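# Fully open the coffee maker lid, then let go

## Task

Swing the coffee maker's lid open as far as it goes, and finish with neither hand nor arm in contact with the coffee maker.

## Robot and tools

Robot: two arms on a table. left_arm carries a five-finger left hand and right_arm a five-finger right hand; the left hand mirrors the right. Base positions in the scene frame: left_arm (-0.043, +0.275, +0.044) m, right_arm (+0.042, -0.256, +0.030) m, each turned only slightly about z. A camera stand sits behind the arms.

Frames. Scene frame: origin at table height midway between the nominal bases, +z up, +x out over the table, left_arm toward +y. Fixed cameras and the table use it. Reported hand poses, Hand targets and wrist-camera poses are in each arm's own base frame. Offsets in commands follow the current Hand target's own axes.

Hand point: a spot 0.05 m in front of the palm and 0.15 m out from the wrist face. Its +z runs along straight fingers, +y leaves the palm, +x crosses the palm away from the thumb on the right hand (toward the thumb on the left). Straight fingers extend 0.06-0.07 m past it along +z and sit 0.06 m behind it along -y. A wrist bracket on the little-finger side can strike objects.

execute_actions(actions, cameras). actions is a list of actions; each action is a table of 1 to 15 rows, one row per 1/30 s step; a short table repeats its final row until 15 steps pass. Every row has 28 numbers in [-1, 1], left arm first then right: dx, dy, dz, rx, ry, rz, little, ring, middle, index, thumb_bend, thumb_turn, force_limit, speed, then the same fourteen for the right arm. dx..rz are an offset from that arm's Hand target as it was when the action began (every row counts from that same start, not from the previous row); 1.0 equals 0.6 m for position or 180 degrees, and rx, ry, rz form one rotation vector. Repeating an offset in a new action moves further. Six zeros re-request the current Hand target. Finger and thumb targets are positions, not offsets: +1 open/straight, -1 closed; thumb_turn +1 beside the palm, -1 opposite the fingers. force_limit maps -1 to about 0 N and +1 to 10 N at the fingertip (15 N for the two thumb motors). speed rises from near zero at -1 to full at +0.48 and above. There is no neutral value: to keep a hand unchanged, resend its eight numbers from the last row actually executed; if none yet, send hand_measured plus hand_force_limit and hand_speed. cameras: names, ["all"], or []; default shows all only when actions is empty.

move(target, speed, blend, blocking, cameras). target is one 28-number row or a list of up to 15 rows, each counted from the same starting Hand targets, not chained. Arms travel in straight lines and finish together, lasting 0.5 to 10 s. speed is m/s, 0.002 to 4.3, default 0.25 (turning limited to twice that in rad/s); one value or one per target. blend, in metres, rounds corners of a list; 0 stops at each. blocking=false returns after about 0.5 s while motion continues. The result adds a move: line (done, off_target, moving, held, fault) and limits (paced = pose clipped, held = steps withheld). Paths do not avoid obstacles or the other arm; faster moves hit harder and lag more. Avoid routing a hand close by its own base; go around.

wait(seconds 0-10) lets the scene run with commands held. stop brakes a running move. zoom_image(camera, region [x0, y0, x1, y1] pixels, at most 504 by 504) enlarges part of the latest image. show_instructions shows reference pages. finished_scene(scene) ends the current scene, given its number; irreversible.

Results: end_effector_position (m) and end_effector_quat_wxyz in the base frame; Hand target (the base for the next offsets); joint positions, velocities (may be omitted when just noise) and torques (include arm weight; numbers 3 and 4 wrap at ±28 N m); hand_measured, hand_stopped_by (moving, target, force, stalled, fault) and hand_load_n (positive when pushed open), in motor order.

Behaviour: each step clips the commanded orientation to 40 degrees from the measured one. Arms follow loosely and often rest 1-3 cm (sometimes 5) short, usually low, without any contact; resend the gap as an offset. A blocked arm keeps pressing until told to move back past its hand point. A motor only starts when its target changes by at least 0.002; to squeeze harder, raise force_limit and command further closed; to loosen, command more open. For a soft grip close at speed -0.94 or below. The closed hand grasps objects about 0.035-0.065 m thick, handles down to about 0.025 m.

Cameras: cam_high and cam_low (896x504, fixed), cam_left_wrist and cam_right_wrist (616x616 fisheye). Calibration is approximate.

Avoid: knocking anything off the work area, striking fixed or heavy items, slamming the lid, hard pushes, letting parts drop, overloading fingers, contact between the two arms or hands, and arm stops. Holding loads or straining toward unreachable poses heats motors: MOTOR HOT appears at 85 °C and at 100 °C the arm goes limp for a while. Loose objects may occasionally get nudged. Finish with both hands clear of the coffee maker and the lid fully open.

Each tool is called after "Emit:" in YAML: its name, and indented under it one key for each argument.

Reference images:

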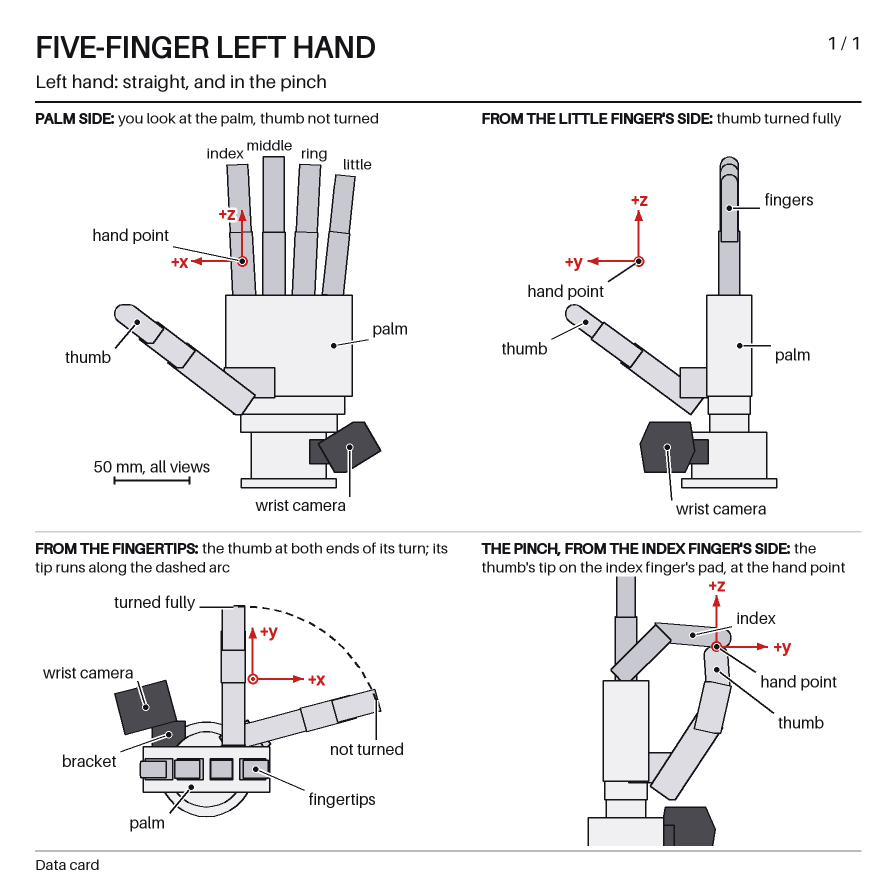

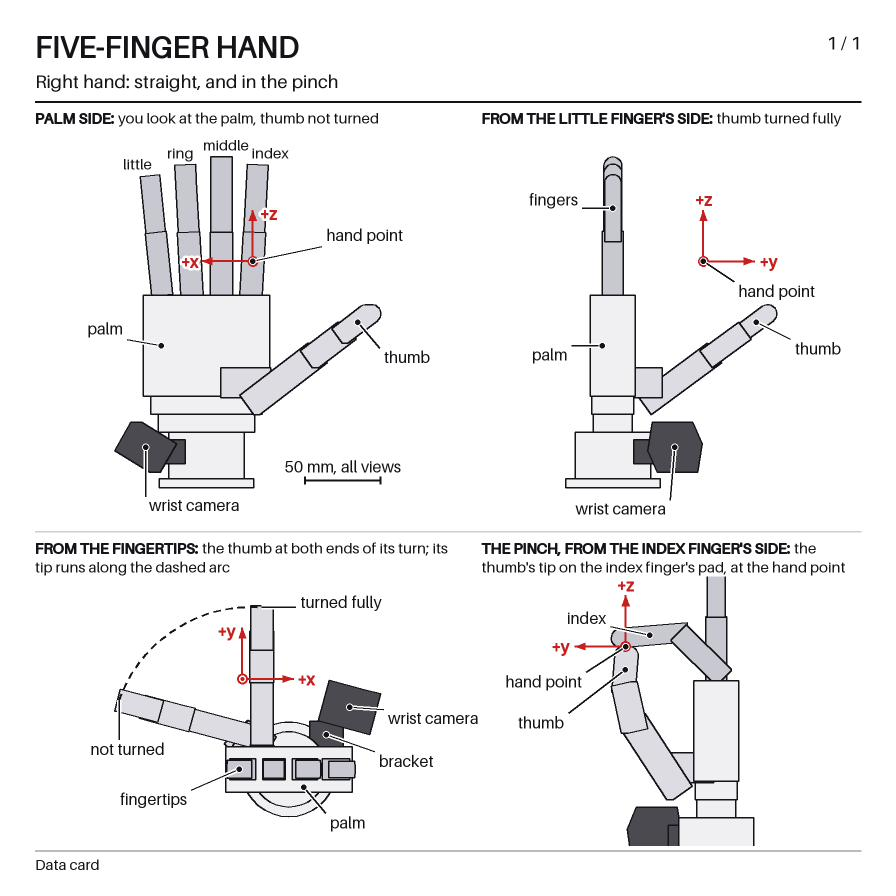

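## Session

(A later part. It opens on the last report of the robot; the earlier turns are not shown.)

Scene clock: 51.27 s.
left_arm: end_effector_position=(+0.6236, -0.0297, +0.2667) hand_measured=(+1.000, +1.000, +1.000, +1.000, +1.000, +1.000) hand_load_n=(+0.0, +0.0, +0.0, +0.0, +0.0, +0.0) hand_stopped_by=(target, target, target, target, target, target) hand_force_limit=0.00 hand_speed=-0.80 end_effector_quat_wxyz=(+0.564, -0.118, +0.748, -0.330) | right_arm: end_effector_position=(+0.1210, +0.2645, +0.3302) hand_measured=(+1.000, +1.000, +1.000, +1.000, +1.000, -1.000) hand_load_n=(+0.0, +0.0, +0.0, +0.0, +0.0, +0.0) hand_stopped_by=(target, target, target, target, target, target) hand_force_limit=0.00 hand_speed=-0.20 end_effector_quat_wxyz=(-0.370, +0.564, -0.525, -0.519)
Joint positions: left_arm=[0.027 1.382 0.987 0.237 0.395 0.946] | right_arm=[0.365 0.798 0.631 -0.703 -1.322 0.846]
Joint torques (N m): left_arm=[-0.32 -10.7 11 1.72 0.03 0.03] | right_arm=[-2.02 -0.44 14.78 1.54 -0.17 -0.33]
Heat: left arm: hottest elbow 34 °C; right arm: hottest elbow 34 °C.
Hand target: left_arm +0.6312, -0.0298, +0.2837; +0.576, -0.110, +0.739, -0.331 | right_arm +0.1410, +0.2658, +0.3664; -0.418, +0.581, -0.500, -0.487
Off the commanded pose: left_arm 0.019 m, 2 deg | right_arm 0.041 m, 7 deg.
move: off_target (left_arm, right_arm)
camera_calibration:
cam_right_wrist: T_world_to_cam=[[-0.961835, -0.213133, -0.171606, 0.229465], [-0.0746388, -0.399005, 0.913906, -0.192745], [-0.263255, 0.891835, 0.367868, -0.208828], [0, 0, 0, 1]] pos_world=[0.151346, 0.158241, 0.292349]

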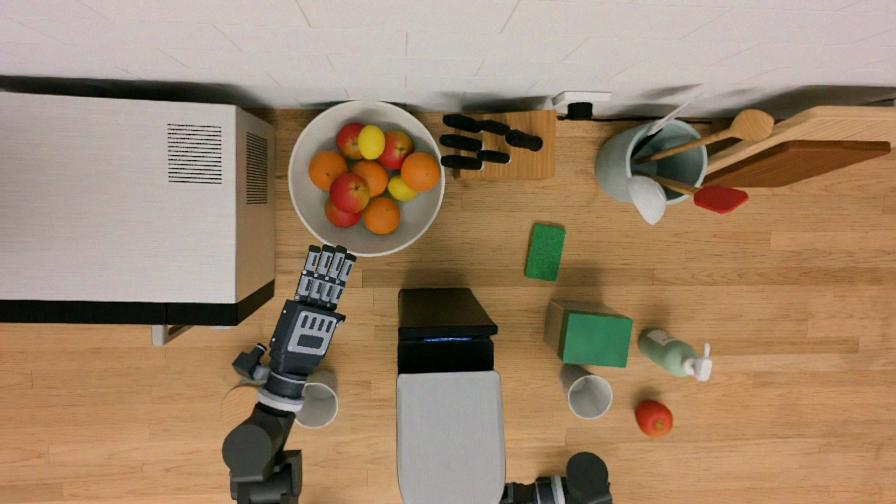

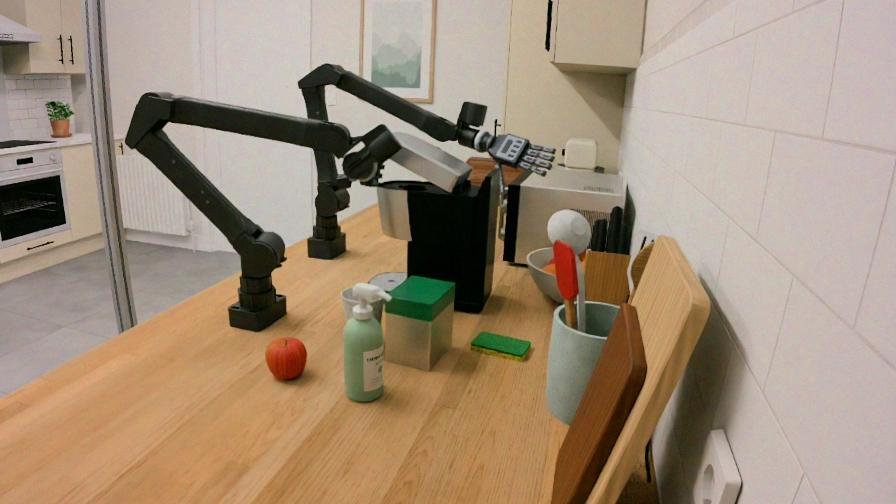

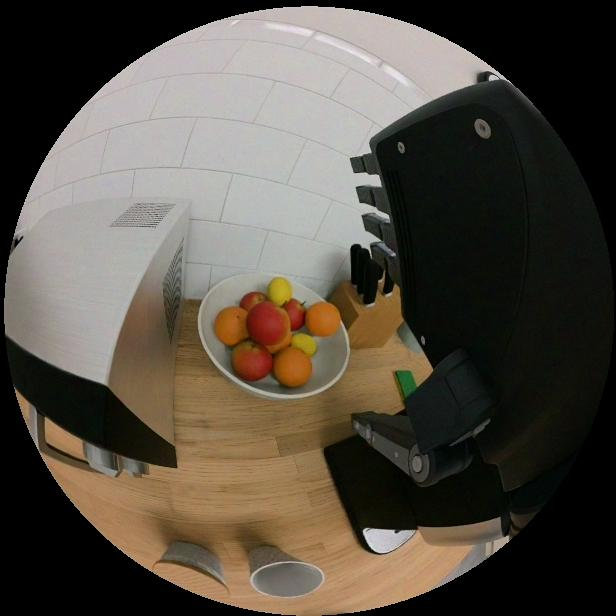

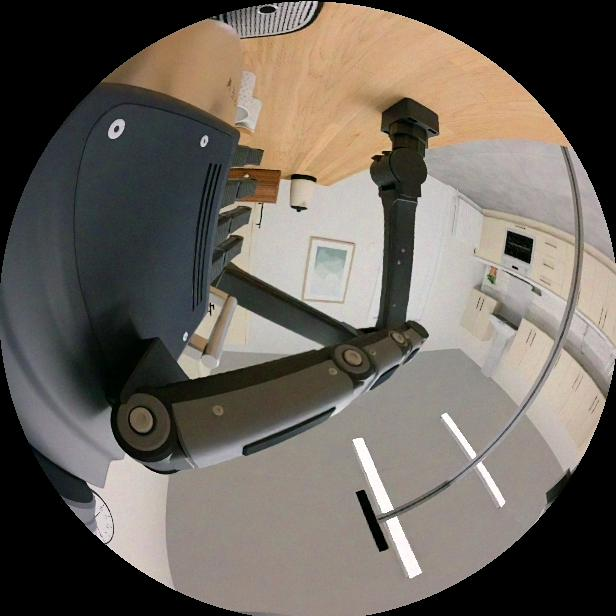

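Emit:
move:
  target:
    - [0,0,0,0,0,0, 1,1,1,1,1,1,0,-0.8, -0.0695,-0.0253,-0.0155,0,0,0, 1,1,1,1,1,-1,0,-0.2]
    - [0,0,0,0,0,0, 1,1,1,1,1,1,0,-0.8, -0.1327,-0.0625,-0.0315,0,0,0, 1,1,1,1,1,-1,0,-0.2]
    - [0,0,0,0,0,0, 1,1,1,1,1,1,0,-0.8, -0.23,-0.1433,-0.0587,0,0,0, 1,1,1,1,1,-1,0,-0.2]
  speed: 0.08
  blend: [0.01,0.01,0]
  cameras: ["all"]

Emit:
zoom_image:
  camera: "cam_low"
  region: [310, 50, 510, 250]

Emit:
zoom_image:
  camera: "cam_right_wrist"
  region: [150, 230, 330, 410]

Scene clock: 55.23 s.
left_arm: end_effector_position=(+0.6236, -0.0297, +0.2667) hand_measured=(+1.000, +1.000, +1.000, +1.000, +1.000, +1.000) hand_load_n=(+0.0, +0.0, +0.0, +0.0, +0.0, -0.5) hand_stopped_by=(target, target, target, target, target, target) hand_force_limit=0.00 hand_speed=-0.80 end_effector_quat_wxyz=(+0.564, -0.118, +0.748, -0.330) | right_arm: end_effector_position=(+0.2209, +0.2717, +0.4860) hand_measured=(+1.000, +1.000, +1.000, +1.000, +1.000, -1.000) hand_load_n=(+0.0, +0.0, +0.0, +0.0, +0.0, +0.0) hand_stopped_by=(target, target, target, target, target, target) hand_force_limit=0.00 hand_speed=-0.20 end_effector_quat_wxyz=(-0.397, +0.574, -0.513, -0.500)
Joint positions: left_arm=[0.027 1.382 0.987 0.237 0.395 0.946] | right_arm=[0.274 1.098 1.241 -1.211 -1.358 0.572]
Joint torques (N m): left_arm=[0.09 -10.7 10.96 1.78 0.02 0.04] | right_arm=[-0.97 -3.78 12.42 0.57 -0.71 -0.29]
Heat: left arm: hottest elbow 34 °C; right arm: hottest elbow 35 °C.
Hand target: left_arm +0.6312, -0.0298, +0.2837; +0.576, -0.110, +0.739, -0.331 | right_arm +0.2278, +0.2685, +0.5084; -0.418, +0.581, -0.500, -0.487
Off the commanded pose: left_arm 0.019 m, 2 deg | right_arm 0.024 m, 3 deg.
move: off_target (left_arm, right_arm)
camera_calibration:
cam_right_wrist: T_world_to_cam=[[-0.951679, -0.191691, -0.23992, 0.379044], [-0.144148, -0.411002, 0.900166, -0.299558], [-0.271161, 0.891253, 0.363511, -0.24222], [0, 0, 0, 1]] pos_world=[0.251867, 0.16542, 0.448641]

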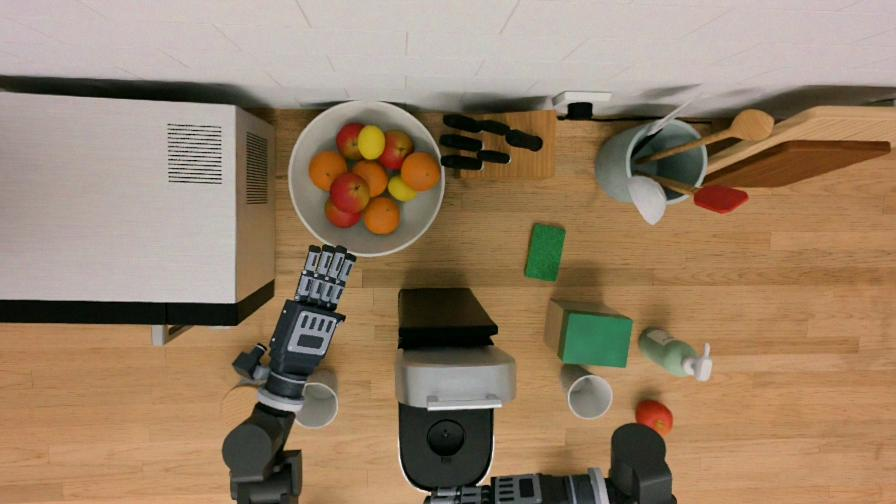

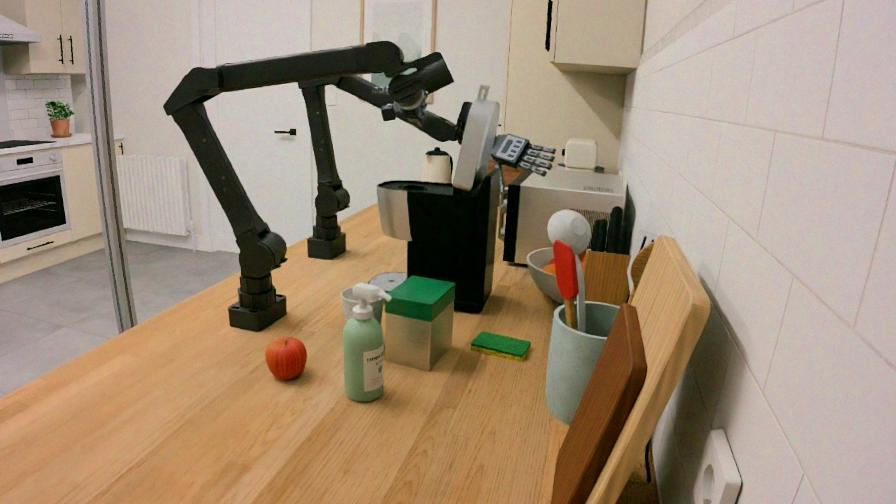

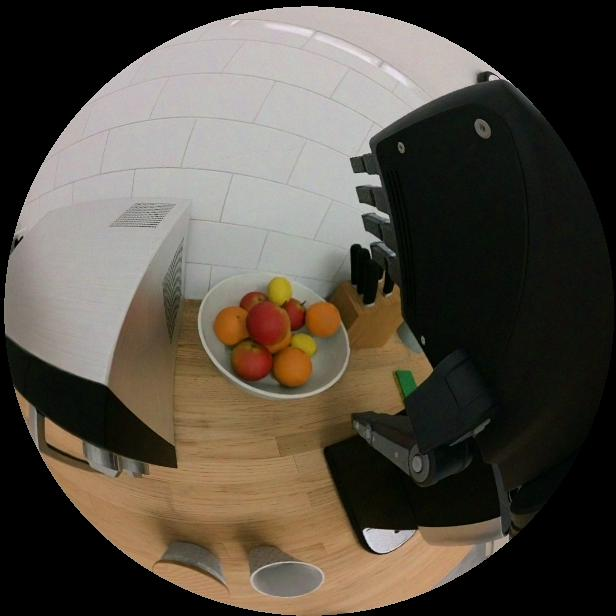

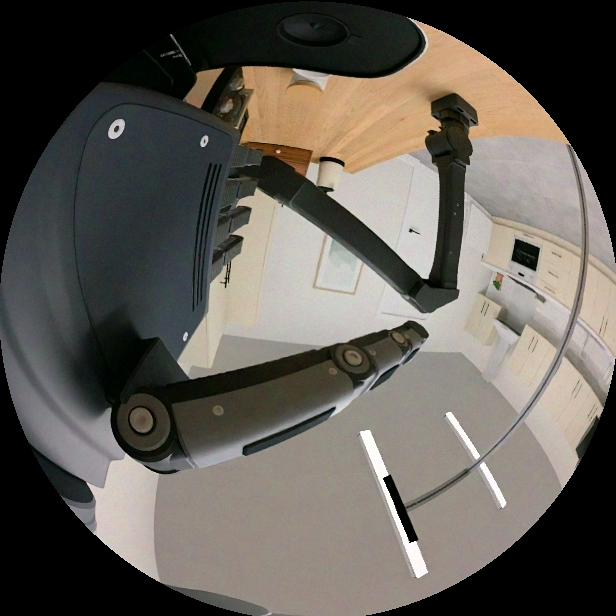

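Scaled by 2.520.

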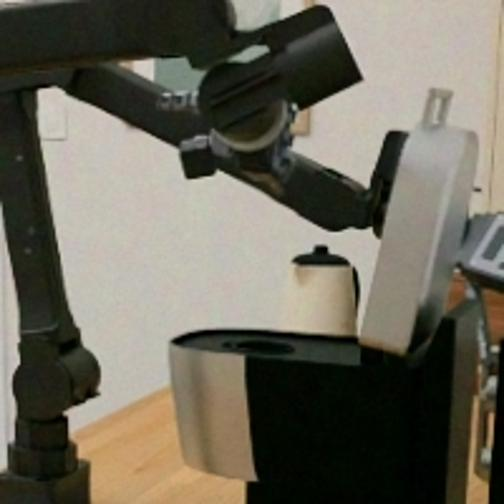

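Scaled by 2.800 from the camera's 616x616 image, which has a finer 880x880 frame.

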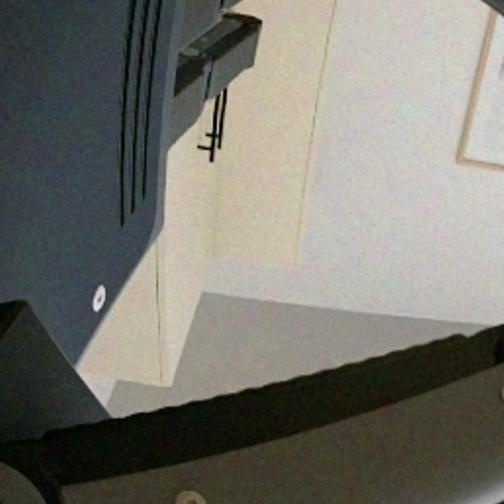

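Emit:
move:
  target: [0,0,0,0,0,0, 1,1,1,1,1,1,0,-0.8, 0.0198,-0.1655,-0.0168,0.0437,0,0.0078, 1,1,1,1,1,-1,0,-0.2]
  speed: 0.1
  cameras: ["cam_low","cam_high"]

Emit:
zoom_image:
  camera: "cam_low"
  region: [310, 50, 510, 250]

Emit:
zoom_image:
  camera: "cam_high"
  region: [360, 304, 560, 504]

Scene clock: 58.53 s.
left_arm: end_effector_position=(+0.6236, -0.0297, +0.2667) hand_measured=(+1.000, +1.000, +1.000, +1.000, +1.000, +1.000) hand_load_n=(+0.0, +0.0, +0.0, +0.0, +0.5, +0.0) hand_stopped_by=(target, target, target, target, target, target) hand_force_limit=0.00 hand_speed=-0.80 end_effector_quat_wxyz=(+0.564, -0.118, +0.748, -0.330) | right_arm: end_effector_position=(+0.3171, +0.2739, +0.4719) hand_measured=(+1.000, +1.000, +1.000, +1.000, +1.000, -1.000) hand_load_n=(+0.0, +0.0, +0.0, +0.0, +0.0, +0.0) hand_stopped_by=(target, target, target, target, target, target) hand_force_limit=0.00 hand_speed=-0.20 end_effector_quat_wxyz=(-0.427, +0.540, -0.550, -0.473)
Joint positions: left_arm=[0.027 1.382 0.987 0.237 0.395 0.946] | right_arm=[0.205 1.238 1.292 -0.923 -1.321 0.779]
Joint torques (N m): left_arm=[-0.44 -11.22 11 1.72 0.02 0] | right_arm=[-1.08 -6.36 12.71 1.84 -0.3 0.08]
Heat: left arm: hottest elbow 34 °C; right arm: hottest elbow 36 °C.
Hand target: left_arm +0.6312, -0.0298, +0.2837; +0.576, -0.110, +0.739, -0.331 | right_arm +0.3277, +0.2716, +0.4983; -0.451, +0.545, -0.539, -0.457
Off the commanded pose: left_arm 0.019 m, 2 deg | right_arm 0.029 m, 4 deg.
move: off_target (left_arm, right_arm)
Images, in order (width x height): cam_high 896x504, cam_low 896x504.

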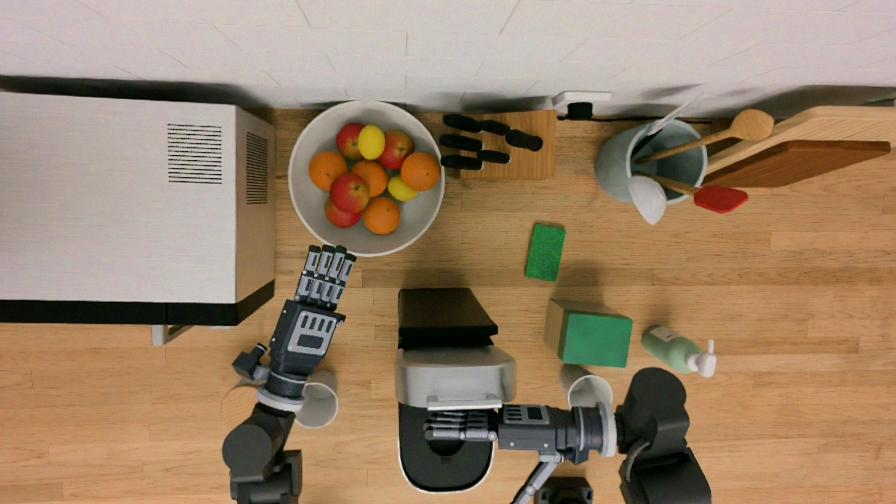

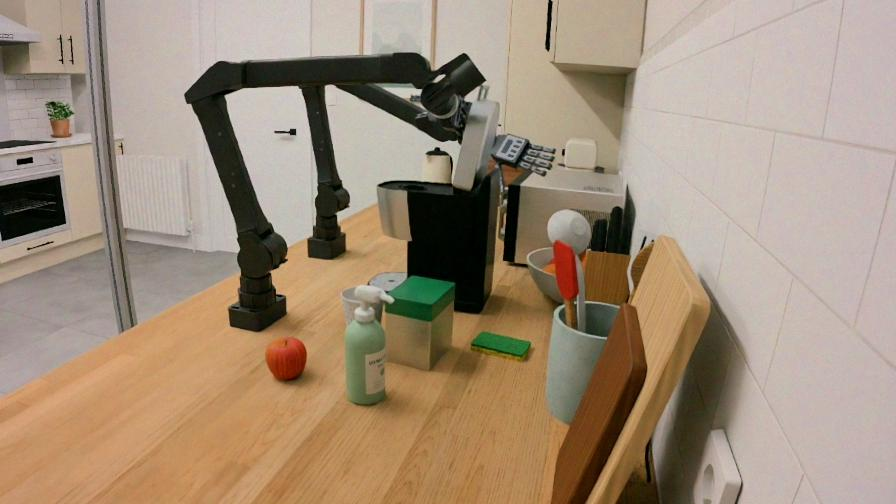

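Scaled by 2.520.

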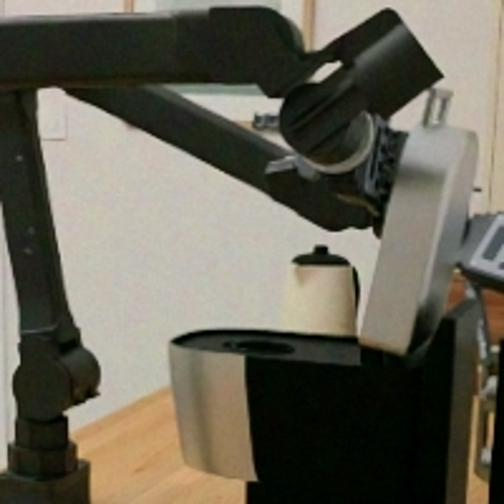

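Scaled by 2.520.

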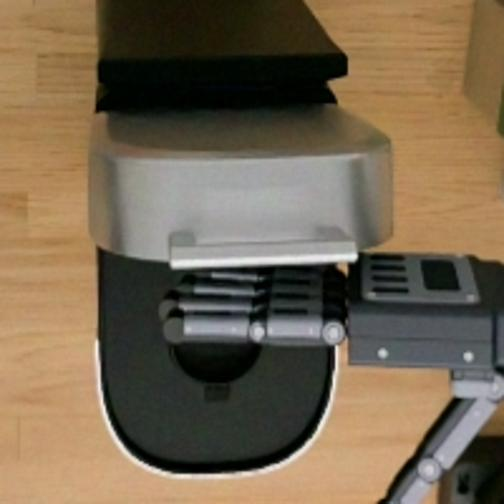

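Emit:
move:
  target: [0,0,0,0,0,0, 1,1,1,1,1,1,0,-0.8, 0.0,-0.058,0,0,0,0, 1,1,1,1,1,-1,0,-0.2]
  speed: 0.05
  cameras: ["cam_low","cam_high"]

Emit:
zoom_image:
  camera: "cam_low"
  region: [310, 50, 510, 250]

Emit:
zoom_image:
  camera: "cam_high"
  region: [360, 304, 560, 504]

Scene clock: 60.07 s.
left_arm: end_effector_position=(+0.6236, -0.0297, +0.2667) hand_measured=(+1.000, +1.000, +1.000, +1.000, +1.000, +1.000) hand_load_n=(+0.0, +0.0, +0.0, +0.0, +0.0, -0.5) hand_stopped_by=(target, target, target, target, target, target) hand_force_limit=0.00 hand_speed=-0.80 end_effector_quat_wxyz=(+0.564, -0.118, +0.748, -0.330) | right_arm: end_effector_position=(+0.3445, +0.2776, +0.4800) hand_measured=(+1.000, +1.000, +1.000, +1.000, +1.000, -1.000) hand_load_n=(+0.0, +0.0, +0.0, +0.0, +0.0, +0.0) hand_stopped_by=(target, target, target, target, target, target) hand_force_limit=0.00 hand_speed=-0.20 end_effector_quat_wxyz=(-0.426, +0.536, -0.550, -0.478)
Joint positions: left_arm=[0.027 1.382 0.987 0.237 0.395 0.946] | right_arm=[0.2 1.312 1.372 -0.929 -1.333 0.788]
Joint torques (N m): left_arm=[-0.56 -10.7 11.15 1.74 0.03 0.01] | right_arm=[-1.73 -6.12 13.3 1.14 -0.21 -0.27]
Heat: left arm: hottest elbow 35 °C; right arm: hottest elbow 36 °C.
Hand target: left_arm +0.6312, -0.0298, +0.2837; +0.576, -0.110, +0.739, -0.331 | right_arm +0.3625, +0.2721, +0.4983; -0.451, +0.545, -0.539, -0.457
Off the commanded pose: left_arm 0.019 m, 2 deg | right_arm 0.026 m, 4 deg.
move: off_target (left_arm, right_arm)
Images, in order (width x height): cam_high 896x504, cam_low 896x504.

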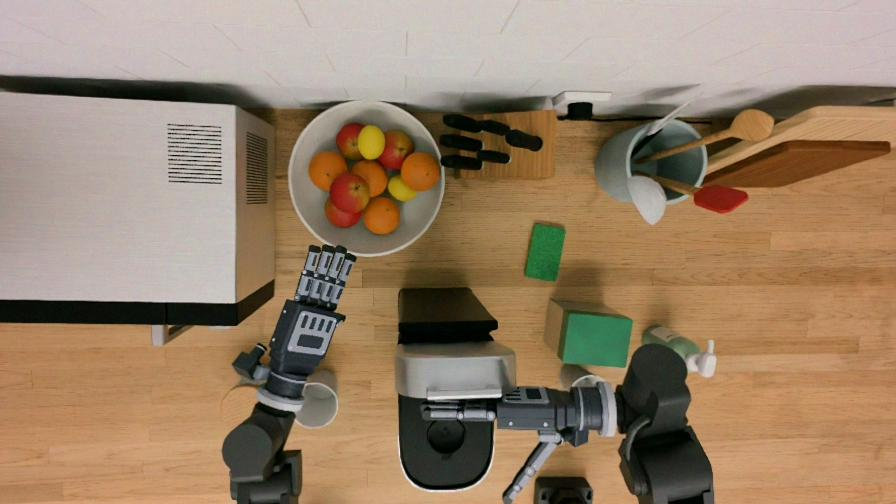

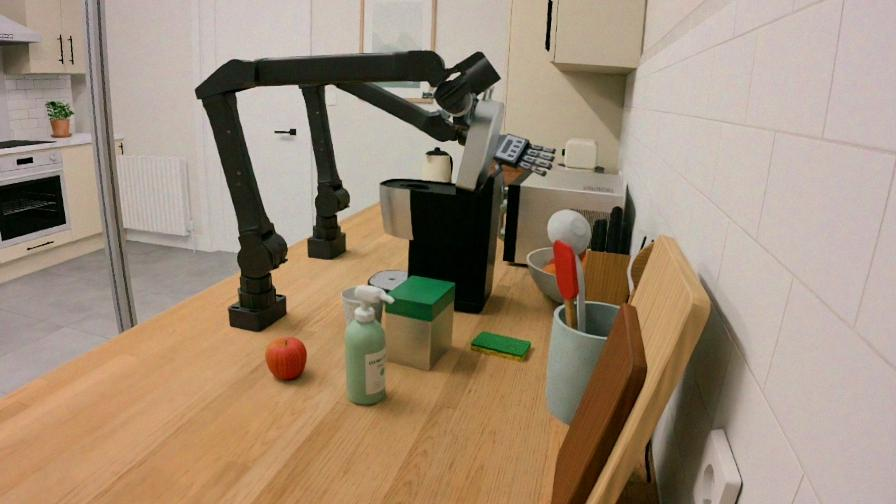

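Scaled by 2.520.

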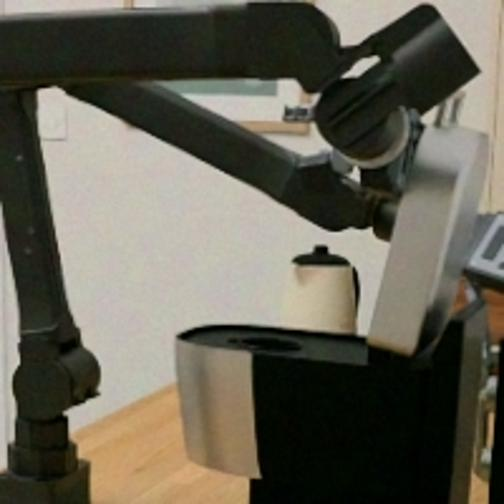

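Scaled by 2.520.

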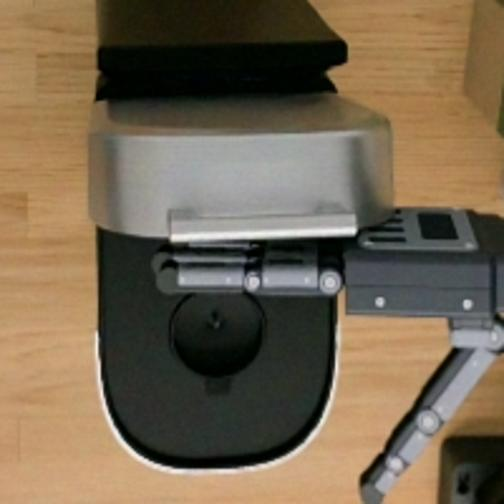

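Emit:
move:
  target: [0,0,0,0,0,0, 1,1,1,1,1,1,0,-0.8, 0.0,0.2,0,0,0,0, 1,1,1,1,1,-1,0,-0.2]
  speed: 0.15
  cameras: ["cam_low","cam_high"]

Emit:
zoom_image:
  camera: "cam_low"
  region: [310, 50, 510, 250]

Scene clock: 62.33 s.
left_arm: end_effector_position=(+0.6236, -0.0297, +0.2667) hand_measured=(+1.000, +1.000, +1.000, +1.000, +1.000, +1.000) hand_load_n=(+0.0, +0.0, +0.0, +0.0, +0.0, +0.0) hand_stopped_by=(target, target, target, target, target, target) hand_force_limit=0.00 hand_speed=-0.80 end_effector_quat_wxyz=(+0.564, -0.118, +0.748, -0.330) | right_arm: end_effector_position=(+0.2443, +0.2686, +0.4981) hand_measured=(+1.000, +1.000, +1.000, +1.000, +1.000, -1.000) hand_load_n=(+0.0, +0.0, -0.5, +0.0, +0.0, -0.5) hand_stopped_by=(target, target, target, target, target, target) hand_force_limit=0.00 hand_speed=-0.20 end_effector_quat_wxyz=(-0.450, +0.546, -0.540, -0.455)
Joint positions: left_arm=[0.027 1.382 0.987 0.237 0.395 0.946] | right_arm=[0.234 1.019 1.18 -0.852 -1.284 0.901]
Joint torques (N m): left_arm=[-0.09 -11.22 11.04 1.81 0.01 0.03] | right_arm=[0.38 -4.42 7.45 2.06 -0.22 0.05]
Heat: left arm: hottest elbow 35 °C; right arm: hottest elbow 36 °C.
Hand target: left_arm +0.6312, -0.0298, +0.2837; +0.576, -0.110, +0.739, -0.331 | right_arm +0.2425, +0.2706, +0.4984; -0.451, +0.545, -0.539, -0.457
Off the commanded pose: left_arm 0.019 m, 2 deg | right_arm 0.003 m, 0 deg.
move: off_target (left_arm)
Images, in order (width x height): cam_high 896x504, cam_low 896x504.

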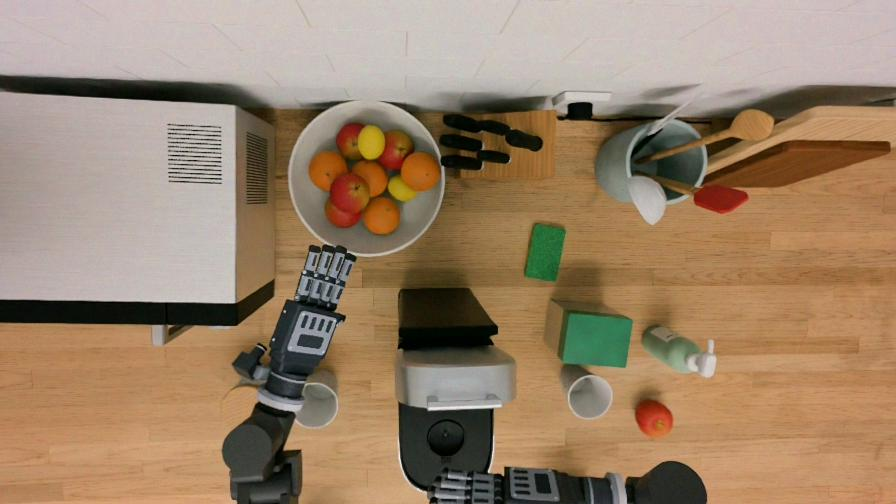

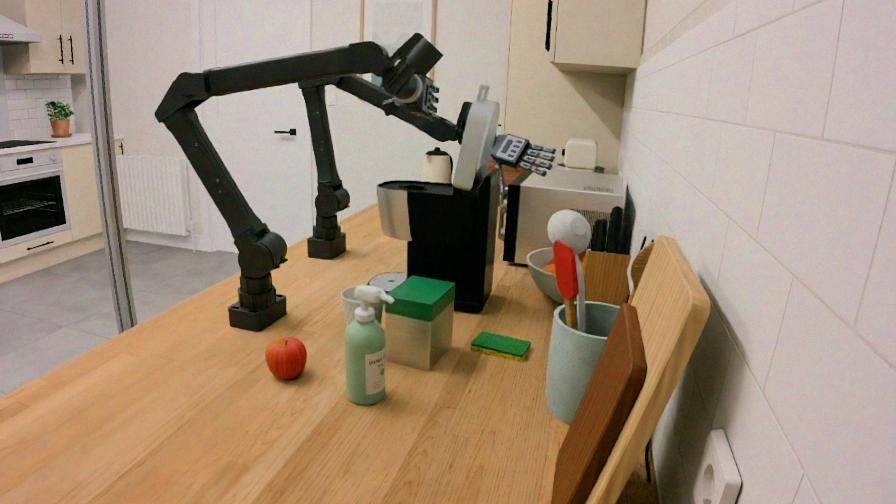

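Scaled by 2.520.

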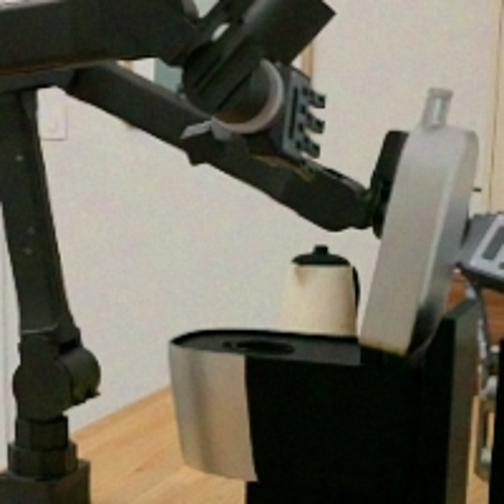

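Emit:
finished_scene:
  scene: 1

The scene is finished: the task was done.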